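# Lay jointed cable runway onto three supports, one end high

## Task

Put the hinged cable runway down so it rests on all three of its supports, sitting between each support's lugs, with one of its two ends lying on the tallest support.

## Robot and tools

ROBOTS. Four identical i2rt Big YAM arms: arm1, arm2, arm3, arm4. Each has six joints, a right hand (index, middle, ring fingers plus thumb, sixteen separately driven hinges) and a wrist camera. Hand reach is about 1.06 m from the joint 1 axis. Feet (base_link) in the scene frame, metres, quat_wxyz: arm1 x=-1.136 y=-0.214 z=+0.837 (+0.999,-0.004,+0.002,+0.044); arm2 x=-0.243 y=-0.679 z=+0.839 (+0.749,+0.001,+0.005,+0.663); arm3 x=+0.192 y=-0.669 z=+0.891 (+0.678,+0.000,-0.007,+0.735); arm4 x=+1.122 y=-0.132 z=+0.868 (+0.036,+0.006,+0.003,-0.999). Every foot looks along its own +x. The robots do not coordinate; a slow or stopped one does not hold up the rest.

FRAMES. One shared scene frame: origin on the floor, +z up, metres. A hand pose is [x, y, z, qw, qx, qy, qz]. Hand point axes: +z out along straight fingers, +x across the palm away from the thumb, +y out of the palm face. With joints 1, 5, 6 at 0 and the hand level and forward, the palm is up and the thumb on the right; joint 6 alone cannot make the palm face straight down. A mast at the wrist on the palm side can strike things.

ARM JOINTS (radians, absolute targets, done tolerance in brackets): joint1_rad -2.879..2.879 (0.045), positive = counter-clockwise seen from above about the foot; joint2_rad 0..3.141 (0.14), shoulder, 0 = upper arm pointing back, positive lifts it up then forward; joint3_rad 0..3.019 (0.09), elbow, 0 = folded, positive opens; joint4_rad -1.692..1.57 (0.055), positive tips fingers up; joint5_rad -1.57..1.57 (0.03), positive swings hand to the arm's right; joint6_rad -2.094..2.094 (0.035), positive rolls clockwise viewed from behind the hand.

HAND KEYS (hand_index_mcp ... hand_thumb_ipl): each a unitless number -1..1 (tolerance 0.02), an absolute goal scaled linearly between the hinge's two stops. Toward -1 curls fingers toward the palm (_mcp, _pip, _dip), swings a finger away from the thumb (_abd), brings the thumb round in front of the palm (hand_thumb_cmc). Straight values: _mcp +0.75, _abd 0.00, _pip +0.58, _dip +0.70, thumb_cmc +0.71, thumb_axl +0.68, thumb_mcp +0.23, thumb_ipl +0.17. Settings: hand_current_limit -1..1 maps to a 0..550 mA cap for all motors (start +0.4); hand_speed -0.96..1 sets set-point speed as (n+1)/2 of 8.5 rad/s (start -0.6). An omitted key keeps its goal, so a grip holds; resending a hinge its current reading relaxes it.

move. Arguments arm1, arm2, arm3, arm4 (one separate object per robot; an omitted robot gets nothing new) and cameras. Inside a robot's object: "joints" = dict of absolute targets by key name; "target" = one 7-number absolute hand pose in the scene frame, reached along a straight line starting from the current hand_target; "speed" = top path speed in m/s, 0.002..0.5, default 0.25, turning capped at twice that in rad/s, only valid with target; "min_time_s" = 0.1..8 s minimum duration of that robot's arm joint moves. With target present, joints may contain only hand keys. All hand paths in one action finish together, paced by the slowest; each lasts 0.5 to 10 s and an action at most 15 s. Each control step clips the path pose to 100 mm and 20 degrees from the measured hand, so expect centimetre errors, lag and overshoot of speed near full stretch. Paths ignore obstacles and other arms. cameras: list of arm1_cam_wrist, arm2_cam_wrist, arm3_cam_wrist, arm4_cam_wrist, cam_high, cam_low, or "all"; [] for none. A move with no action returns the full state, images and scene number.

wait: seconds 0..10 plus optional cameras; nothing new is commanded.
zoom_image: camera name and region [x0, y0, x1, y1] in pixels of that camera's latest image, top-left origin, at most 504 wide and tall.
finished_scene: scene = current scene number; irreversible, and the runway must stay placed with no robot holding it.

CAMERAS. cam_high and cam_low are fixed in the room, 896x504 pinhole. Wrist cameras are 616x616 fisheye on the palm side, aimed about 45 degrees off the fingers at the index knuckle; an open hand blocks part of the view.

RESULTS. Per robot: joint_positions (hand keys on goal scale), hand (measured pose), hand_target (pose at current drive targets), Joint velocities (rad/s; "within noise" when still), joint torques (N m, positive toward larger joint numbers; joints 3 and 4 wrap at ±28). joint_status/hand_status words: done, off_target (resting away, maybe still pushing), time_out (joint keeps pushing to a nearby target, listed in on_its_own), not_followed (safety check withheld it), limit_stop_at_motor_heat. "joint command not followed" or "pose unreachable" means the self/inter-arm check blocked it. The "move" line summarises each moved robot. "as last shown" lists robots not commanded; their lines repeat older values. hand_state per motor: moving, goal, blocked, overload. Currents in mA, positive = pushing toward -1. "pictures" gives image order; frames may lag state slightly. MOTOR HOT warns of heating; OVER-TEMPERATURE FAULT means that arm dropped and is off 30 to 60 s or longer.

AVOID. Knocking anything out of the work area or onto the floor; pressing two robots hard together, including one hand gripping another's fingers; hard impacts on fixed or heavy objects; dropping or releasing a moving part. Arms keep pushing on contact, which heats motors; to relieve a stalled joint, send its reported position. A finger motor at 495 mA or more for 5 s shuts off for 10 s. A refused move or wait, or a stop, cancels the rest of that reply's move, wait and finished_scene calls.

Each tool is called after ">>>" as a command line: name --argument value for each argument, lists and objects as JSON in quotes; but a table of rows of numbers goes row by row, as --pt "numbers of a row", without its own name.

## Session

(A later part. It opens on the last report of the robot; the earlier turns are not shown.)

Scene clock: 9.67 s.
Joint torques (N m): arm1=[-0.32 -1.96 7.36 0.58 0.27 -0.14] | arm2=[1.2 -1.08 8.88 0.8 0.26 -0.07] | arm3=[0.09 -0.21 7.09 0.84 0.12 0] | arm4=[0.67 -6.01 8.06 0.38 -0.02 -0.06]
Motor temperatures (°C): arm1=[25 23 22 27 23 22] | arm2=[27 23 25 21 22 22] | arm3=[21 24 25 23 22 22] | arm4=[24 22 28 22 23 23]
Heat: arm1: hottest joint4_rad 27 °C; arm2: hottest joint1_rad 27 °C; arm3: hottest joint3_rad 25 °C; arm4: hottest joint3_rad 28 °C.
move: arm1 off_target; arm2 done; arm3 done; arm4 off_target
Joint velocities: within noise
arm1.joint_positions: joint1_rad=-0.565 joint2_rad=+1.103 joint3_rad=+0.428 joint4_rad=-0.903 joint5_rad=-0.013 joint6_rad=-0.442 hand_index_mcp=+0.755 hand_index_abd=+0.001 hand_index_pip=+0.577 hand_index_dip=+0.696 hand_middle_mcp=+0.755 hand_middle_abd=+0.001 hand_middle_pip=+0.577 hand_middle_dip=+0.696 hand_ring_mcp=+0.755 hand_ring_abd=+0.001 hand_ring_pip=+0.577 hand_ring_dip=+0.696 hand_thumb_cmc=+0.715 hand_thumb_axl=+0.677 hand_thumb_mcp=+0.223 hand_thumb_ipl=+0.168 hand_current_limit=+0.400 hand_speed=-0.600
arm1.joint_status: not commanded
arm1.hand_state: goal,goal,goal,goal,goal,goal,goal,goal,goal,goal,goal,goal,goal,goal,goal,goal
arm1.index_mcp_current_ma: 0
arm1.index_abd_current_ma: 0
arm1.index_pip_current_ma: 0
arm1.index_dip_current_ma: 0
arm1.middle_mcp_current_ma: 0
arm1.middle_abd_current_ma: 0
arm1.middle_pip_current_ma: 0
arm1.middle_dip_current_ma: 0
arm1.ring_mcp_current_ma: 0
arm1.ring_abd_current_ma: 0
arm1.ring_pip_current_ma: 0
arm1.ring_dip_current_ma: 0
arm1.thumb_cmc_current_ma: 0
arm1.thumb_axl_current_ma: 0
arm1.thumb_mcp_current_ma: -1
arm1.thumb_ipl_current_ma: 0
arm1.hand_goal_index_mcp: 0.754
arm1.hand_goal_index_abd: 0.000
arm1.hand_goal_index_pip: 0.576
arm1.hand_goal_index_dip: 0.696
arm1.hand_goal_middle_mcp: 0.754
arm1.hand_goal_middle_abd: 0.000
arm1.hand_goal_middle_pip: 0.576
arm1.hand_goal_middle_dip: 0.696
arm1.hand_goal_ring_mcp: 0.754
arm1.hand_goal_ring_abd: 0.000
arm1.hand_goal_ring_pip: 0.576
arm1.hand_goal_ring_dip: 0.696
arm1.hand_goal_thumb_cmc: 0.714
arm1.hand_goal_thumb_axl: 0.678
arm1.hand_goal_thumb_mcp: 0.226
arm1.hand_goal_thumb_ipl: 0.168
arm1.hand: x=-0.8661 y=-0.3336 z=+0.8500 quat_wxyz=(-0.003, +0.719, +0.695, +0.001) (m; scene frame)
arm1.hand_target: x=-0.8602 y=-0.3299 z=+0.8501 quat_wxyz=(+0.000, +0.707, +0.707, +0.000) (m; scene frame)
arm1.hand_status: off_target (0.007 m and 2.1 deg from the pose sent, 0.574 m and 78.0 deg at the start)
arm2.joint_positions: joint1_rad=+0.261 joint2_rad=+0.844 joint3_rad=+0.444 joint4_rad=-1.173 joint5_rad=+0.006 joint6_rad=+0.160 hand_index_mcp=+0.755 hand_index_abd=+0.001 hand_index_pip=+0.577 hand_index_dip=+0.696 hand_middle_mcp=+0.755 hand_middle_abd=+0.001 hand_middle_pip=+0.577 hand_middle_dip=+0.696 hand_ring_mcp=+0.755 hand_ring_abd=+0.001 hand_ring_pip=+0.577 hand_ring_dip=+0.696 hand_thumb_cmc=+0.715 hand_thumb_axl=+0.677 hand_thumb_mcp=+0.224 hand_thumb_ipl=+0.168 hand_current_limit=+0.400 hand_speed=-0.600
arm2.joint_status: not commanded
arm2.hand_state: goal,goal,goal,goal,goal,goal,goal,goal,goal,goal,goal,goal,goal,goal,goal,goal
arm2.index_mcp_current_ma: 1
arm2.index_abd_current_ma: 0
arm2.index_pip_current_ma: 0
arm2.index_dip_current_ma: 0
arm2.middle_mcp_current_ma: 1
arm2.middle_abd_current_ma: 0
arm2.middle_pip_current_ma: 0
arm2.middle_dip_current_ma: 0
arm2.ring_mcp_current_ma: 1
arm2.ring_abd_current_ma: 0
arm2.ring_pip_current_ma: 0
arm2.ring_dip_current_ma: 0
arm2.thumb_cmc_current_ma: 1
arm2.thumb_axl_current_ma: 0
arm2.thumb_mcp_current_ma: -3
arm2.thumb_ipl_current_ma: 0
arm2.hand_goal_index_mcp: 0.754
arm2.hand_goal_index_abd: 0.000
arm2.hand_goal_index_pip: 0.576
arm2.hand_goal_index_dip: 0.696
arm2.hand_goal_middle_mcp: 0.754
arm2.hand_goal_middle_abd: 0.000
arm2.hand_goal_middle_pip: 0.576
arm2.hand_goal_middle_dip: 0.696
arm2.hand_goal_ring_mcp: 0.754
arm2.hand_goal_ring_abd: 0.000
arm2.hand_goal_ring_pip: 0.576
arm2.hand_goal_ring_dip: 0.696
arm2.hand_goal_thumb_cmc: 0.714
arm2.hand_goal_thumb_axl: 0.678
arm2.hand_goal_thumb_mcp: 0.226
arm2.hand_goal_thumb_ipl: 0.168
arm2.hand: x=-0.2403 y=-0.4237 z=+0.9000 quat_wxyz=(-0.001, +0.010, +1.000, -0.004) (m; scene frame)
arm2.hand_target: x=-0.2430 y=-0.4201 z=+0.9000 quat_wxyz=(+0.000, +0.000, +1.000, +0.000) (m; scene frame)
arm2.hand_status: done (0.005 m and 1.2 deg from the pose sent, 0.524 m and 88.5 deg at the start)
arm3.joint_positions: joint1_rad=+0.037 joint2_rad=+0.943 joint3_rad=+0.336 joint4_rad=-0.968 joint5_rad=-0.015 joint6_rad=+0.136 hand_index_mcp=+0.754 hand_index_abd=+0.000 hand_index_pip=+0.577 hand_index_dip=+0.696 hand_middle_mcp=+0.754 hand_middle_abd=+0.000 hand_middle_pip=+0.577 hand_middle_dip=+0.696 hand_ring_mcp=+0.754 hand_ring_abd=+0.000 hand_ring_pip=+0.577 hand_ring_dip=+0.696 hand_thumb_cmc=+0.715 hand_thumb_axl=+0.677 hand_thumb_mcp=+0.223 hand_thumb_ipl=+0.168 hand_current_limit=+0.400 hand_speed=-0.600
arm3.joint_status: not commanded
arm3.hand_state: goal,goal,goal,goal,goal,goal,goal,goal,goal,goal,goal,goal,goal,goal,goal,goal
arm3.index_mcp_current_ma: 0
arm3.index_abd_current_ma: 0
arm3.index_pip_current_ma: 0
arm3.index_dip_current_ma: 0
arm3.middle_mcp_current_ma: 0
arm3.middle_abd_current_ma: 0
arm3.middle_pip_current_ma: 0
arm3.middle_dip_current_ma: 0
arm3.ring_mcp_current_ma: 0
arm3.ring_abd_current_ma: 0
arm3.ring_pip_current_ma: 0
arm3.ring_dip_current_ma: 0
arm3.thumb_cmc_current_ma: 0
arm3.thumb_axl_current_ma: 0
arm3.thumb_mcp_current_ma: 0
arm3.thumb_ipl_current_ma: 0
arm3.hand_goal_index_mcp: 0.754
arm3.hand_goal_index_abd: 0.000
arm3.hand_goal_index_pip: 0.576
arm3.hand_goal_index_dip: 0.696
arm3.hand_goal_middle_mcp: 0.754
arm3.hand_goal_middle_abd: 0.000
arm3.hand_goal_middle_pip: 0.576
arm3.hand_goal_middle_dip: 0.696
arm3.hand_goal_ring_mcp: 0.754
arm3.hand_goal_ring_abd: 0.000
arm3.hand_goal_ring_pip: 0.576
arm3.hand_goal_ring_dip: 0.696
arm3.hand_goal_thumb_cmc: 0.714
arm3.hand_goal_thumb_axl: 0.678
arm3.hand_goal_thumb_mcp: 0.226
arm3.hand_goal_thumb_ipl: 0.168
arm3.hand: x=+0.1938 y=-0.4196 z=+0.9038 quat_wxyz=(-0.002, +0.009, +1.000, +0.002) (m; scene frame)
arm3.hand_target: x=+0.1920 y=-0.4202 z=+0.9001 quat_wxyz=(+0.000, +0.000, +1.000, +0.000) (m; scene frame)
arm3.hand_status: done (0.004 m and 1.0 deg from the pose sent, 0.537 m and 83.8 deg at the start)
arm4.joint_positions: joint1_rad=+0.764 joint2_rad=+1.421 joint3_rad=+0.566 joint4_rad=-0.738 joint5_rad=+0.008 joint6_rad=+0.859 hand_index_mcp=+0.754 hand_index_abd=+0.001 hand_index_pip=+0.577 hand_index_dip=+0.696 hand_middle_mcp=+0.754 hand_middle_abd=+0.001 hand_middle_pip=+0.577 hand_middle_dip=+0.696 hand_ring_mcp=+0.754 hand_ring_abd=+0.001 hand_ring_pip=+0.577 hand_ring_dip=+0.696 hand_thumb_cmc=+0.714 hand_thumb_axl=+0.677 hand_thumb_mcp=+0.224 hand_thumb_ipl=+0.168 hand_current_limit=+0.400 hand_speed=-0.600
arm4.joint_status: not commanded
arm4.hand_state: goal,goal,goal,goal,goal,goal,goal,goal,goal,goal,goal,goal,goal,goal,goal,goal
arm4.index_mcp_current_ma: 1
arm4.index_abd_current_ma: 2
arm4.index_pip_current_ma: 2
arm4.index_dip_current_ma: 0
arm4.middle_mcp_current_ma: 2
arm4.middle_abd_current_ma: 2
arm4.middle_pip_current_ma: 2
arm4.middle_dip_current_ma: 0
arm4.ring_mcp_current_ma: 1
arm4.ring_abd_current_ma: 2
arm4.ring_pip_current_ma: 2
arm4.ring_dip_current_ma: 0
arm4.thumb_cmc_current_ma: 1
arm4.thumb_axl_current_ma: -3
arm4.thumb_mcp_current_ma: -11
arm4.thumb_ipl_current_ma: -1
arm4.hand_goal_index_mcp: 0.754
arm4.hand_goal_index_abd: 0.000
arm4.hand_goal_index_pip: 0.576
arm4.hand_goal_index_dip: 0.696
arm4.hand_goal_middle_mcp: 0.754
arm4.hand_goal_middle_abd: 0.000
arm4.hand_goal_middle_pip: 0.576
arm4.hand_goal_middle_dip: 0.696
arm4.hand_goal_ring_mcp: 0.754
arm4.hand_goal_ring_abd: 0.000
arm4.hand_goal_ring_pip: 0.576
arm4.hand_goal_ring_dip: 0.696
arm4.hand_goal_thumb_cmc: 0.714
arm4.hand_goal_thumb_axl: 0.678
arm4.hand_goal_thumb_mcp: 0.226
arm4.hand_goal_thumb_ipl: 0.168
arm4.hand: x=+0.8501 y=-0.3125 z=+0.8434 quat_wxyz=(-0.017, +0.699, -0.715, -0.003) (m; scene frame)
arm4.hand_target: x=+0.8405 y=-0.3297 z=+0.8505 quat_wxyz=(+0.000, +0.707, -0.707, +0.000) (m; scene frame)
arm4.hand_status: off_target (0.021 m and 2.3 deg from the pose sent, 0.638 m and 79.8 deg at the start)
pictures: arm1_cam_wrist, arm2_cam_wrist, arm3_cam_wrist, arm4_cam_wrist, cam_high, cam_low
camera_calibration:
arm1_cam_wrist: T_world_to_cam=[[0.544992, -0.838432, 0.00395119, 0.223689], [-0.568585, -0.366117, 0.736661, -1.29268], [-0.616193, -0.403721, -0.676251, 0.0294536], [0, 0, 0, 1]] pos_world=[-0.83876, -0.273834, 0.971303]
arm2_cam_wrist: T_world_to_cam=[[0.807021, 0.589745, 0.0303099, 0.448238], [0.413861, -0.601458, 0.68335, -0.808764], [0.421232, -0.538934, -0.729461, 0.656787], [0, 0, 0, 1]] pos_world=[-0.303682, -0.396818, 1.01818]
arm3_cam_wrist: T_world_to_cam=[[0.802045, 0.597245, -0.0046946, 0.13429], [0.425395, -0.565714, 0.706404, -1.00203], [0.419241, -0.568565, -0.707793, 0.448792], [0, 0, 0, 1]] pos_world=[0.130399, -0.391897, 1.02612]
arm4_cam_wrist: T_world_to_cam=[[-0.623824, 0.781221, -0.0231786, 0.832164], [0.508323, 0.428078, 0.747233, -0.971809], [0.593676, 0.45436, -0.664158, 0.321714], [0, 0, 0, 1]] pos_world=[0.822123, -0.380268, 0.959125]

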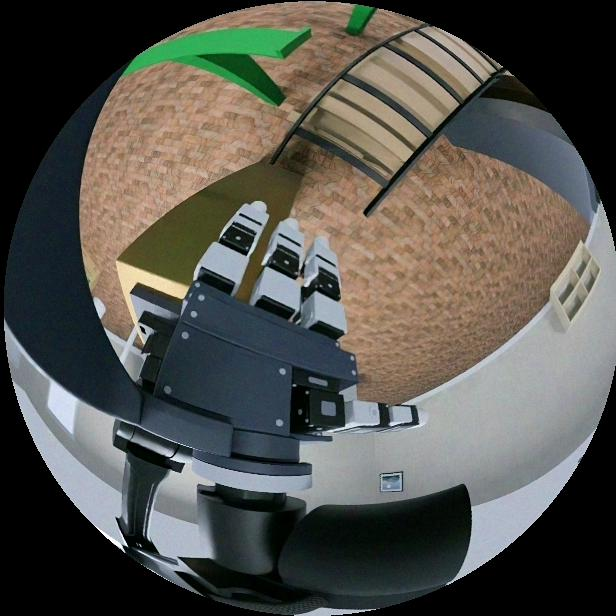

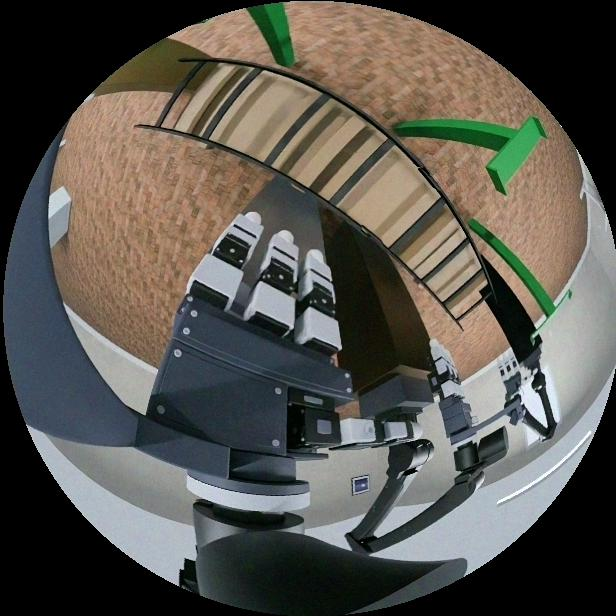

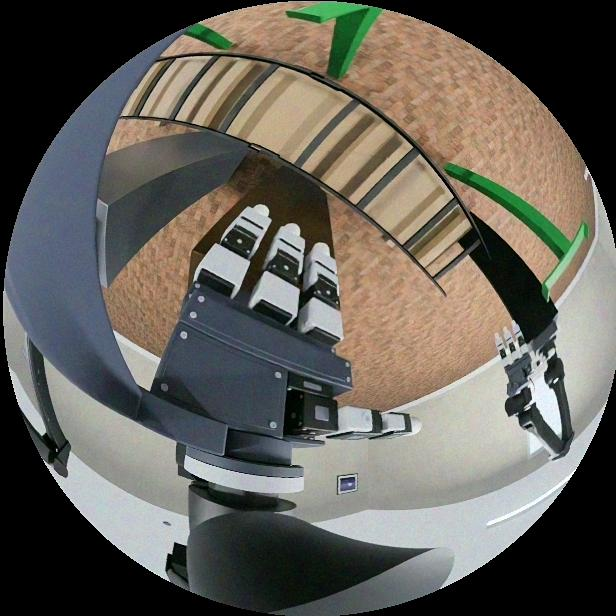

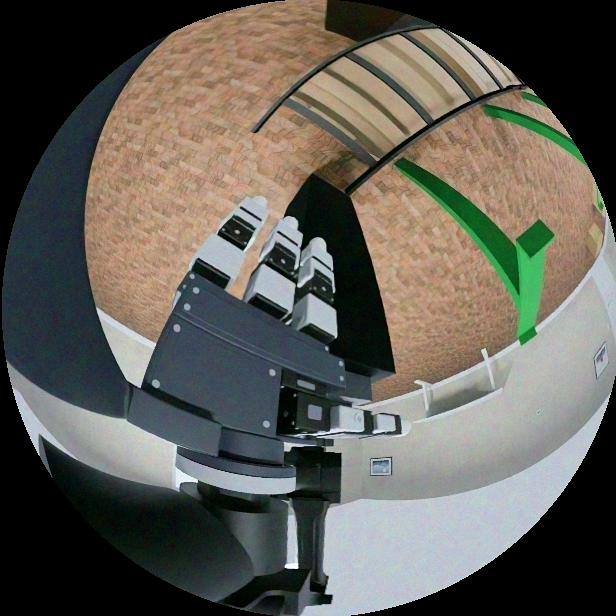

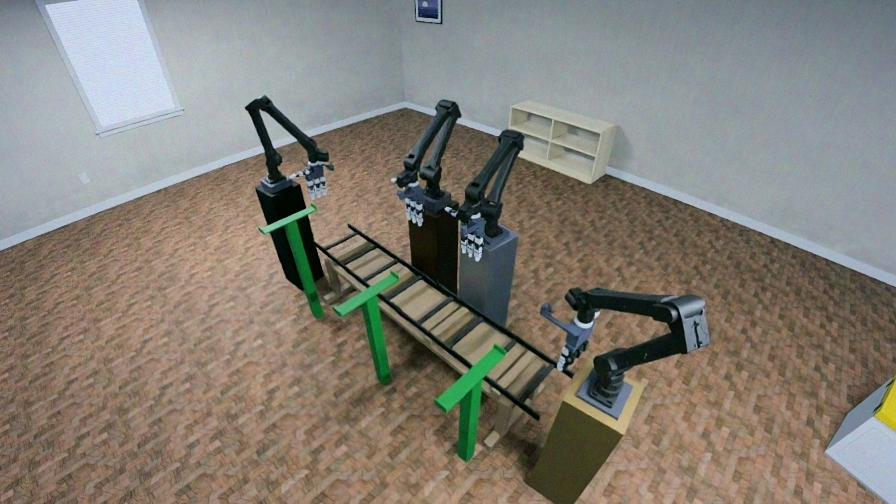

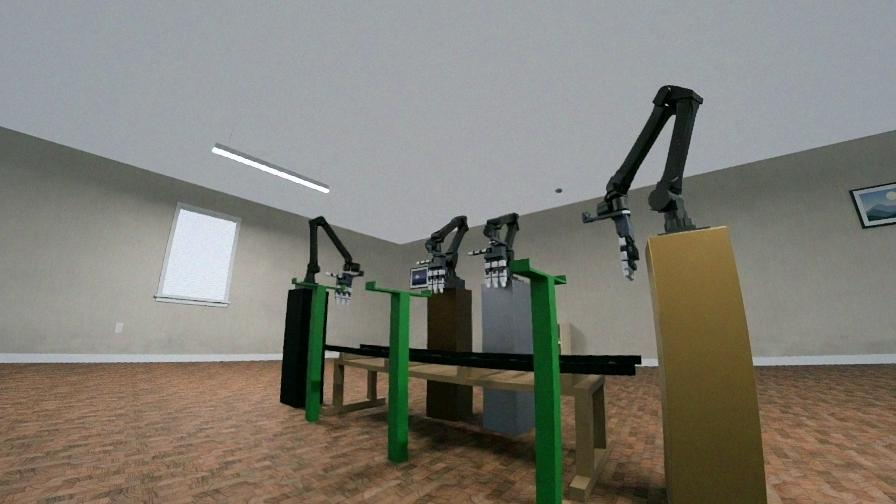

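>>> move --arm1 '{"target": [-0.85, -0.3625, 0.60, 0, 0.7071, 0.7071, 0], "speed": 0.2, "joints": {"hand_index_dip": -0.609, "hand_middle_dip": -0.609, "hand_ring_dip": -0.609}}' --arm2 '{"target": [-0.4165, -0.3625, 0.60, 0, 0.7071, 0.7071, 0], "speed": 0.2, "joints": {"hand_index_dip": -0.609, "hand_middle_dip": -0.609, "hand_ring_dip": -0.609}}' --arm3 '{"target": [0.38, -0.3175, 0.60, 0, 0.7071, -0.7071, 0], "speed": 0.2, "joints": {"hand_index_dip": -0.609, "hand_middle_dip": -0.609, "hand_ring_dip": -0.609}}' --arm4 '{"target": [0.80, -0.3175, 0.60, 0, 0.7071, -0.7071, 0], "speed": 0.2, "joints": {"hand_index_dip": -0.609, "hand_middle_dip": -0.609, "hand_ring_dip": -0.609}}' --cameras '["all"]'

Scene clock: 25.37 s.
Joint torques (N m): arm1=[-2.96 -8.35 -1.09 0.65 0.22 -0.14] | arm2=[0.56 -13.27 3.92 0.42 -0.17 0.17] | arm3=[-0.32 -14.27 3.14 -0.13 -0.02 -0.03] | arm4=[-0.91 -10.4 0.49 0.47 -0.01 -0.08]
Motor temperatures (°C): arm1=[25 23 22 26 23 22] | arm2=[27 23 25 21 22 22] | arm3=[21 24 25 23 22 22] | arm4=[24 22 28 22 23 23]
Heat: arm1: hottest joint4_rad 26 °C; arm2: hottest joint1_rad 27 °C; arm3: hottest joint3_rad 25 °C; arm4: hottest joint3_rad 28 °C.
move: arm1 done; arm2 off_target; arm3 off_target; arm4 done
Joint velocities: within noise
arm1.joint_positions: joint1_rad=-0.625 joint2_rad=+2.231 joint3_rad=+0.475 joint4_rad=+0.180 joint5_rad=-0.011 joint6_rad=-0.537 hand_index_mcp=+0.755 hand_index_abd=+0.001 hand_index_pip=+0.577 hand_index_dip=-0.604 hand_middle_mcp=+0.755 hand_middle_abd=+0.001 hand_middle_pip=+0.577 hand_middle_dip=-0.604 hand_ring_mcp=+0.755 hand_ring_abd=+0.001 hand_ring_pip=+0.577 hand_ring_dip=-0.604 hand_thumb_cmc=+0.715 hand_thumb_axl=+0.677 hand_thumb_mcp=+0.223 hand_thumb_ipl=+0.168 hand_current_limit=+0.400 hand_speed=-0.600
arm1.joint_status: all done
arm1.hand_state: goal,goal,goal,goal,goal,goal,goal,goal,goal,goal,goal,goal,goal,goal,goal,goal
arm1.index_mcp_current_ma: 0
arm1.index_abd_current_ma: 0
arm1.index_pip_current_ma: 0
arm1.index_dip_current_ma: 1
arm1.middle_mcp_current_ma: 0
arm1.middle_abd_current_ma: 0
arm1.middle_pip_current_ma: 0
arm1.middle_dip_current_ma: 1
arm1.ring_mcp_current_ma: 0
arm1.ring_abd_current_ma: 0
arm1.ring_pip_current_ma: 0
arm1.ring_dip_current_ma: 1
arm1.thumb_cmc_current_ma: 0
arm1.thumb_axl_current_ma: 0
arm1.thumb_mcp_current_ma: -1
arm1.thumb_ipl_current_ma: 0
arm1.hand_goal_index_mcp: 0.754
arm1.hand_goal_index_abd: 0.000
arm1.hand_goal_index_pip: 0.576
arm1.hand_goal_index_dip: -0.608
arm1.hand_goal_middle_mcp: 0.754
arm1.hand_goal_middle_abd: 0.000
arm1.hand_goal_middle_pip: 0.576
arm1.hand_goal_middle_dip: -0.608
arm1.hand_goal_ring_mcp: 0.754
arm1.hand_goal_ring_abd: 0.000
arm1.hand_goal_ring_pip: 0.576
arm1.hand_goal_ring_dip: -0.608
arm1.hand_goal_thumb_cmc: 0.714
arm1.hand_goal_thumb_axl: 0.678
arm1.hand_goal_thumb_mcp: 0.226
arm1.hand_goal_thumb_ipl: 0.168
arm1.hand: x=-0.8483 y=-0.3582 z=+0.6023 quat_wxyz=(-0.002, +0.707, +0.707, +0.001) (m; scene frame)
arm1.hand_target: x=-0.8499 y=-0.3625 z=+0.6001 quat_wxyz=(+0.000, +0.707, +0.707, +0.000) (m; scene frame)
arm1.hand_status: done (0.005 m and 0.3 deg from the pose sent, 0.252 m and 2.1 deg at the start)
arm2.joint_positions: joint1_rad=+0.764 joint2_rad=+2.248 joint3_rad=+0.948 joint4_rad=-0.288 joint5_rad=-0.055 joint6_rad=+2.066 hand_index_mcp=+0.755 hand_index_abd=+0.001 hand_index_pip=+0.577 hand_index_dip=-0.604 hand_middle_mcp=+0.755 hand_middle_abd=+0.001 hand_middle_pip=+0.577 hand_middle_dip=-0.605 hand_ring_mcp=+0.755 hand_ring_abd=+0.001 hand_ring_pip=+0.577 hand_ring_dip=-0.604 hand_thumb_cmc=+0.712 hand_thumb_axl=+0.677 hand_thumb_mcp=+0.224 hand_thumb_ipl=+0.168 hand_current_limit=+0.400 hand_speed=-0.600
arm2.joint_status: all done
arm2.hand_state: goal,goal,goal,goal,goal,goal,goal,goal,goal,goal,goal,goal,goal,goal,goal,goal
arm2.index_mcp_current_ma: 1
arm2.index_abd_current_ma: 0
arm2.index_pip_current_ma: 0
arm2.index_dip_current_ma: 3
arm2.middle_mcp_current_ma: 1
arm2.middle_abd_current_ma: 0
arm2.middle_pip_current_ma: 0
arm2.middle_dip_current_ma: 3
arm2.ring_mcp_current_ma: 1
arm2.ring_abd_current_ma: 0
arm2.ring_pip_current_ma: 0
arm2.ring_dip_current_ma: 4
arm2.thumb_cmc_current_ma: -2
arm2.thumb_axl_current_ma: 0
arm2.thumb_mcp_current_ma: -3
arm2.thumb_ipl_current_ma: 0
arm2.hand_goal_index_mcp: 0.754
arm2.hand_goal_index_abd: 0.000
arm2.hand_goal_index_pip: 0.576
arm2.hand_goal_index_dip: -0.608
arm2.hand_goal_middle_mcp: 0.754
arm2.hand_goal_middle_abd: 0.000
arm2.hand_goal_middle_pip: 0.576
arm2.hand_goal_middle_dip: -0.608
arm2.hand_goal_ring_mcp: 0.754
arm2.hand_goal_ring_abd: 0.000
arm2.hand_goal_ring_pip: 0.576
arm2.hand_goal_ring_dip: -0.608
arm2.hand_goal_thumb_cmc: 0.714
arm2.hand_goal_thumb_axl: 0.678
arm2.hand_goal_thumb_mcp: 0.226
arm2.hand_goal_thumb_ipl: 0.168
arm2.hand: x=-0.4103 y=-0.3682 z=+0.6040 quat_wxyz=(+0.001, +0.653, +0.757, -0.034) (m; scene frame)
arm2.hand_target: x=-0.4159 y=-0.3621 z=+0.6002 quat_wxyz=(-0.006, +0.658, +0.752, -0.033) (m; scene frame)
arm2.hand_status: off_target (0.009 m and 9.3 deg from the pose sent, 0.353 m and 88.8 deg at the start; a joint's target at an end of its range on 31 of 140 steps)
arm3.joint_positions: joint1_rad=-0.756 joint2_rad=+2.388 joint3_rad=+1.002 joint4_rad=-0.178 joint5_rad=+0.056 joint6_rad=-2.095 hand_index_mcp=+0.754 hand_index_abd=+0.000 hand_index_pip=+0.577 hand_index_dip=-0.604 hand_middle_mcp=+0.754 hand_middle_abd=+0.000 hand_middle_pip=+0.577 hand_middle_dip=-0.604 hand_ring_mcp=+0.754 hand_ring_abd=+0.000 hand_ring_pip=+0.577 hand_ring_dip=-0.604 hand_thumb_cmc=+0.715 hand_thumb_axl=+0.677 hand_thumb_mcp=+0.223 hand_thumb_ipl=+0.168 hand_current_limit=+0.400 hand_speed=-0.600
arm3.joint_status: all done
arm3.hand_state: goal,goal,goal,goal,goal,goal,goal,goal,goal,goal,goal,goal,goal,goal,goal,goal
arm3.index_mcp_current_ma: 0
arm3.index_abd_current_ma: 0
arm3.index_pip_current_ma: 0
arm3.index_dip_current_ma: 1
arm3.middle_mcp_current_ma: 0
arm3.middle_abd_current_ma: 0
arm3.middle_pip_current_ma: 0
arm3.middle_dip_current_ma: 0
arm3.ring_mcp_current_ma: 0
arm3.ring_abd_current_ma: 0
arm3.ring_pip_current_ma: 0
arm3.ring_dip_current_ma: 1
arm3.thumb_cmc_current_ma: 0
arm3.thumb_axl_current_ma: 0
arm3.thumb_mcp_current_ma: 0
arm3.thumb_ipl_current_ma: 0
arm3.hand_goal_index_mcp: 0.754
arm3.hand_goal_index_abd: 0.000
arm3.hand_goal_index_pip: 0.576
arm3.hand_goal_index_dip: -0.608
arm3.hand_goal_middle_mcp: 0.754
arm3.hand_goal_middle_abd: 0.000
arm3.hand_goal_middle_pip: 0.576
arm3.hand_goal_middle_dip: -0.608
arm3.hand_goal_ring_mcp: 0.754
arm3.hand_goal_ring_abd: 0.000
arm3.hand_goal_ring_pip: 0.576
arm3.hand_goal_ring_dip: -0.608
arm3.hand_goal_thumb_cmc: 0.714
arm3.hand_goal_thumb_axl: 0.678
arm3.hand_goal_thumb_mcp: 0.226
arm3.hand_goal_thumb_ipl: 0.168
arm3.hand: x=+0.3821 y=-0.3130 z=+0.6086 quat_wxyz=(+0.015, -0.651, +0.758, -0.027) (m; scene frame)
arm3.hand_target: x=+0.3795 y=-0.3172 z=+0.6003 quat_wxyz=(+0.005, -0.656, +0.754, -0.030) (m; scene frame)
arm3.hand_status: off_target (0.010 m and 9.4 deg from the pose sent, 0.371 m and 91.0 deg at the start; a joint's target at an end of its range on 31 of 140 steps)
arm4.joint_positions: joint1_rad=+0.661 joint2_rad=+2.304 joint3_rad=+0.702 joint4_rad=+0.033 joint5_rad=+0.007 joint6_rad=+0.733 hand_index_mcp=+0.754 hand_index_abd=+0.001 hand_index_pip=+0.577 hand_index_dip=-0.604 hand_middle_mcp=+0.754 hand_middle_abd=+0.001 hand_middle_pip=+0.577 hand_middle_dip=-0.604 hand_ring_mcp=+0.754 hand_ring_abd=+0.001 hand_ring_pip=+0.577 hand_ring_dip=-0.604 hand_thumb_cmc=+0.714 hand_thumb_axl=+0.677 hand_thumb_mcp=+0.224 hand_thumb_ipl=+0.168 hand_current_limit=+0.400 hand_speed=-0.600
arm4.joint_status: all done
arm4.hand_state: goal,goal,goal,goal,goal,goal,goal,goal,goal,goal,goal,goal,goal,goal,goal,goal
arm4.index_mcp_current_ma: 1
arm4.index_abd_current_ma: 2
arm4.index_pip_current_ma: 2
arm4.index_dip_current_ma: 13
arm4.middle_mcp_current_ma: 2
arm4.middle_abd_current_ma: 2
arm4.middle_pip_current_ma: 2
arm4.middle_dip_current_ma: 15
arm4.ring_mcp_current_ma: 1
arm4.ring_abd_current_ma: 2
arm4.ring_pip_current_ma: 2
arm4.ring_dip_current_ma: 14
arm4.thumb_cmc_current_ma: 1
arm4.thumb_axl_current_ma: -3
arm4.thumb_mcp_current_ma: -11
arm4.thumb_ipl_current_ma: -1
arm4.hand_goal_index_mcp: 0.754
arm4.hand_goal_index_abd: 0.000
arm4.hand_goal_index_pip: 0.576
arm4.hand_goal_index_dip: -0.608
arm4.hand_goal_middle_mcp: 0.754
arm4.hand_goal_middle_abd: 0.000
arm4.hand_goal_middle_pip: 0.576
arm4.hand_goal_middle_dip: -0.608
arm4.hand_goal_ring_mcp: 0.754
arm4.hand_goal_ring_abd: 0.000
arm4.hand_goal_ring_pip: 0.576
arm4.hand_goal_ring_dip: -0.608
arm4.hand_goal_thumb_cmc: 0.714
arm4.hand_goal_thumb_axl: 0.678
arm4.hand_goal_thumb_mcp: 0.226
arm4.hand_goal_thumb_ipl: 0.168
arm4.hand: x=+0.8054 y=-0.3169 z=+0.6012 quat_wxyz=(-0.006, +0.707, -0.707, -0.001) (m; scene frame)
arm4.hand_target: x=+0.8000 y=-0.3176 z=+0.6001 quat_wxyz=(+0.000, +0.707, -0.707, +0.000) (m; scene frame)
arm4.hand_status: done (0.006 m and 0.7 deg from the pose sent, 0.249 m and 2.4 deg at the start)
pictures: arm1_cam_wrist, arm2_cam_wrist, arm3_cam_wrist, arm4_cam_wrist, cam_high, cam_low
camera_calibration:
arm1_cam_wrist: T_world_to_cam=[[0.573495, -0.81918, 0.00683415, 0.223667], [-0.557083, -0.383861, 0.736417, -1.1056], [-0.600635, -0.426138, -0.676494, -0.131639], [0, 0, 0, 1]] pos_world=[-0.823251, -0.29727, 0.723602]
arm2_cam_wrist: T_world_to_cam=[[0.717601, -0.695116, 0.043166, 0.0441299], [-0.499872, -0.470902, 0.726897, -0.855836], [-0.484951, -0.5432, -0.685388, 0.142376], [0, 0, 0, 1]] pos_world=[-0.39043, -0.295, 0.717783]
arm3_cam_wrist: T_world_to_cam=[[-0.483154, 0.874149, -0.0492488, 0.523148], [0.572614, 0.358042, 0.737508, -0.599448], [0.662325, 0.328129, -0.67354, 0.388374], [0, 0, 0, 1]] pos_world=[0.338784, -0.370119, 0.729447]
arm4_cam_wrist: T_world_to_cam=[[-0.641127, 0.766919, -0.0281245, 0.814481], [0.509004, 0.452371, 0.732309, -0.750105], [0.574345, 0.455187, -0.680392, 0.215026], [0, 0, 0, 1]] pos_world=[0.780493, -0.383194, 0.718517]

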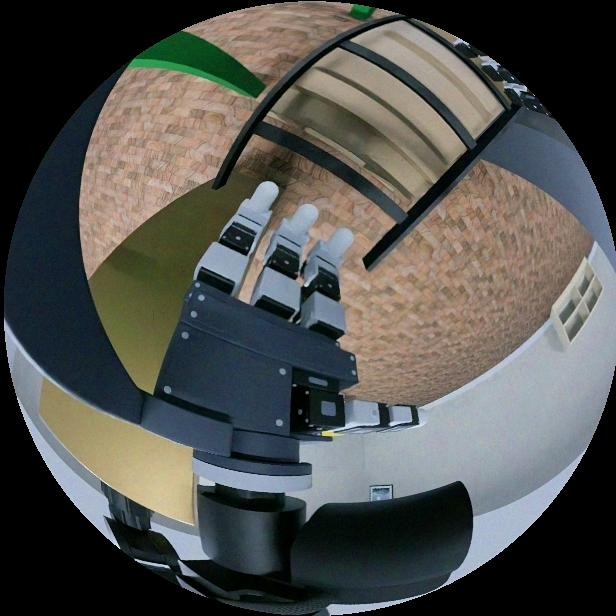

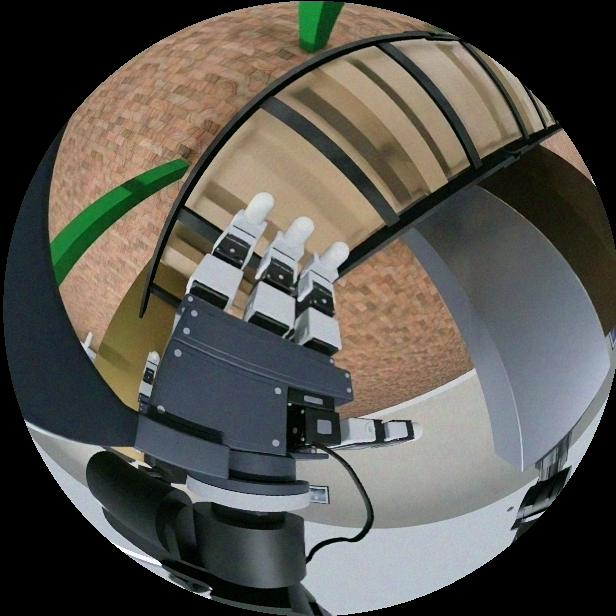

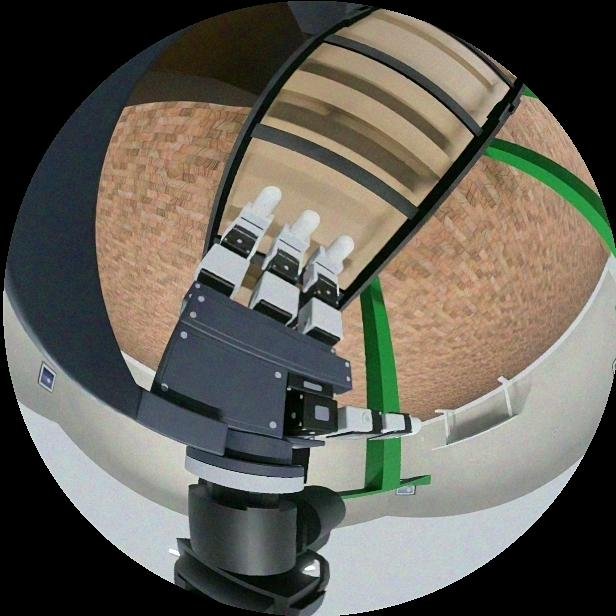

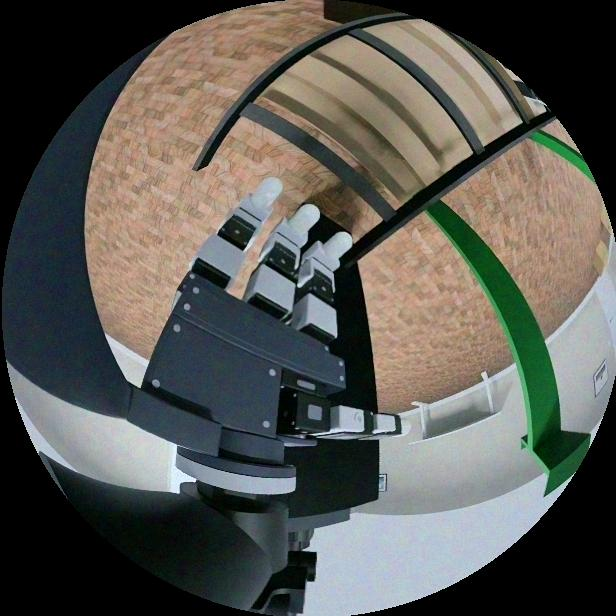

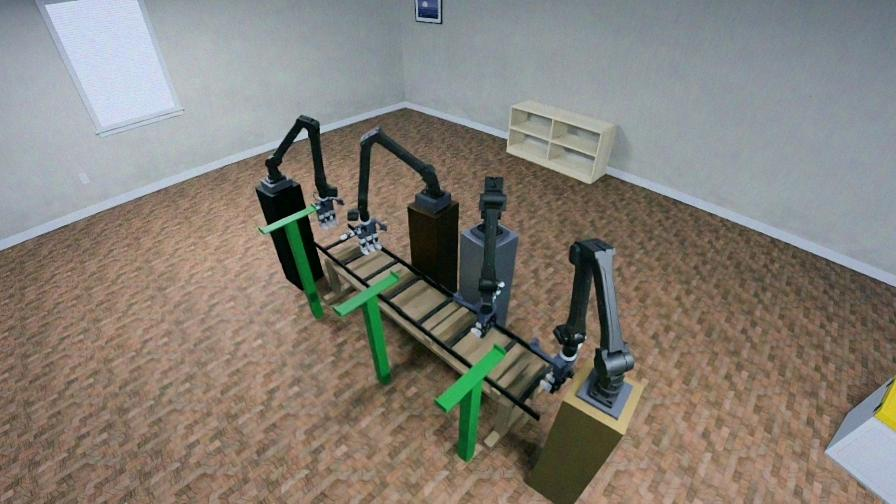

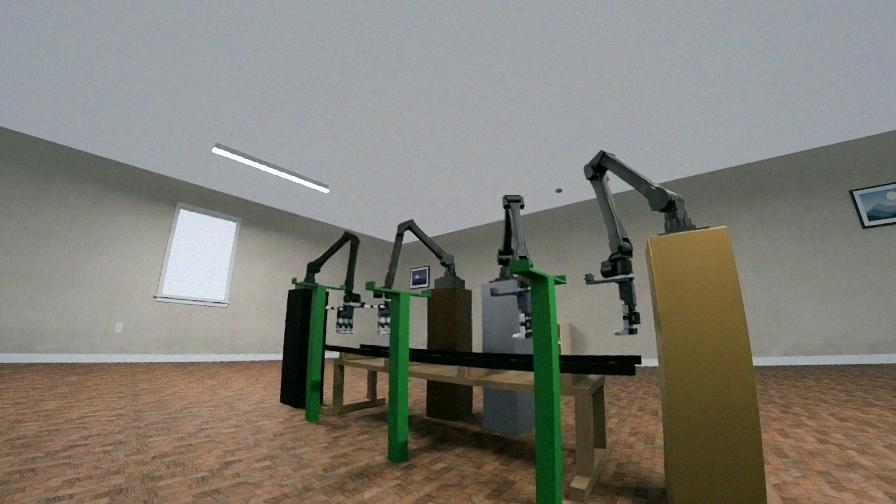

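>>> zoom_image --camera "arm1_cam_wrist" --region '[180, 0, 540, 300]'

>>> zoom_image --camera "arm2_cam_wrist" --region '[140, 20, 500, 320]'

>>> zoom_image --camera "arm3_cam_wrist" --region '[180, 0, 540, 320]'

>>> zoom_image --camera "arm4_cam_wrist" --region '[180, 0, 540, 300]'

>>> zoom_image --camera "cam_low" --region '[310, 240, 670, 440]'

Scaled by 1.400 from the camera's 616x616 image, which has a finer 880x880 frame.

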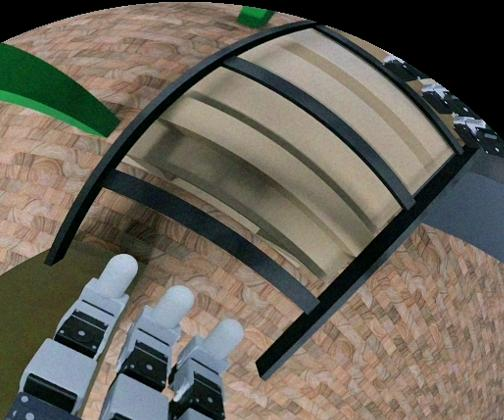

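Scaled by 1.400 from the camera's 616x616 image, which has a finer 880x880 frame.

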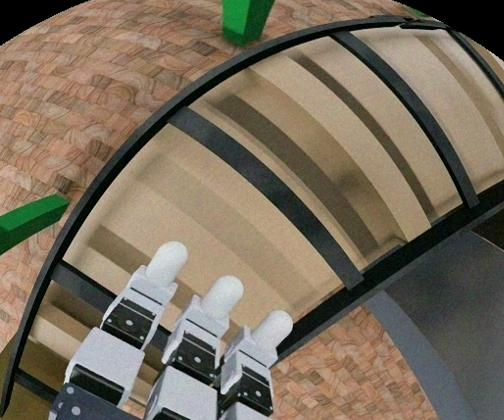

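Scaled by 1.400 from the camera's 616x616 image, which has a finer 880x880 frame.

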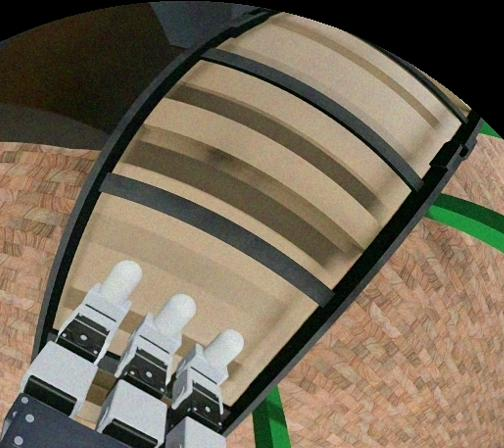

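Scaled by 1.400 from the camera's 616x616 image, which has a finer 880x880 frame.

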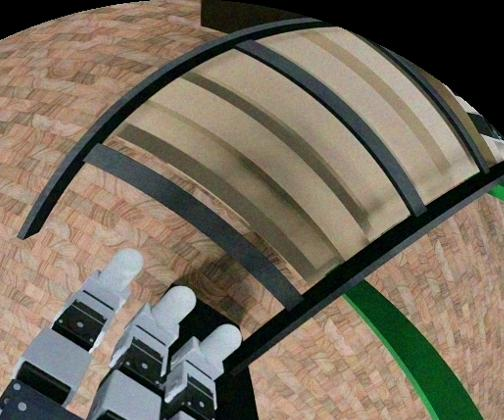

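Scaled by 1.400 from the camera's 896x504 image, which has a finer 1280x720 frame.

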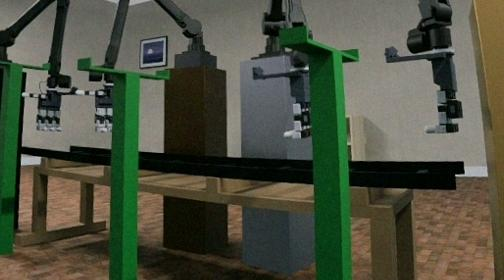

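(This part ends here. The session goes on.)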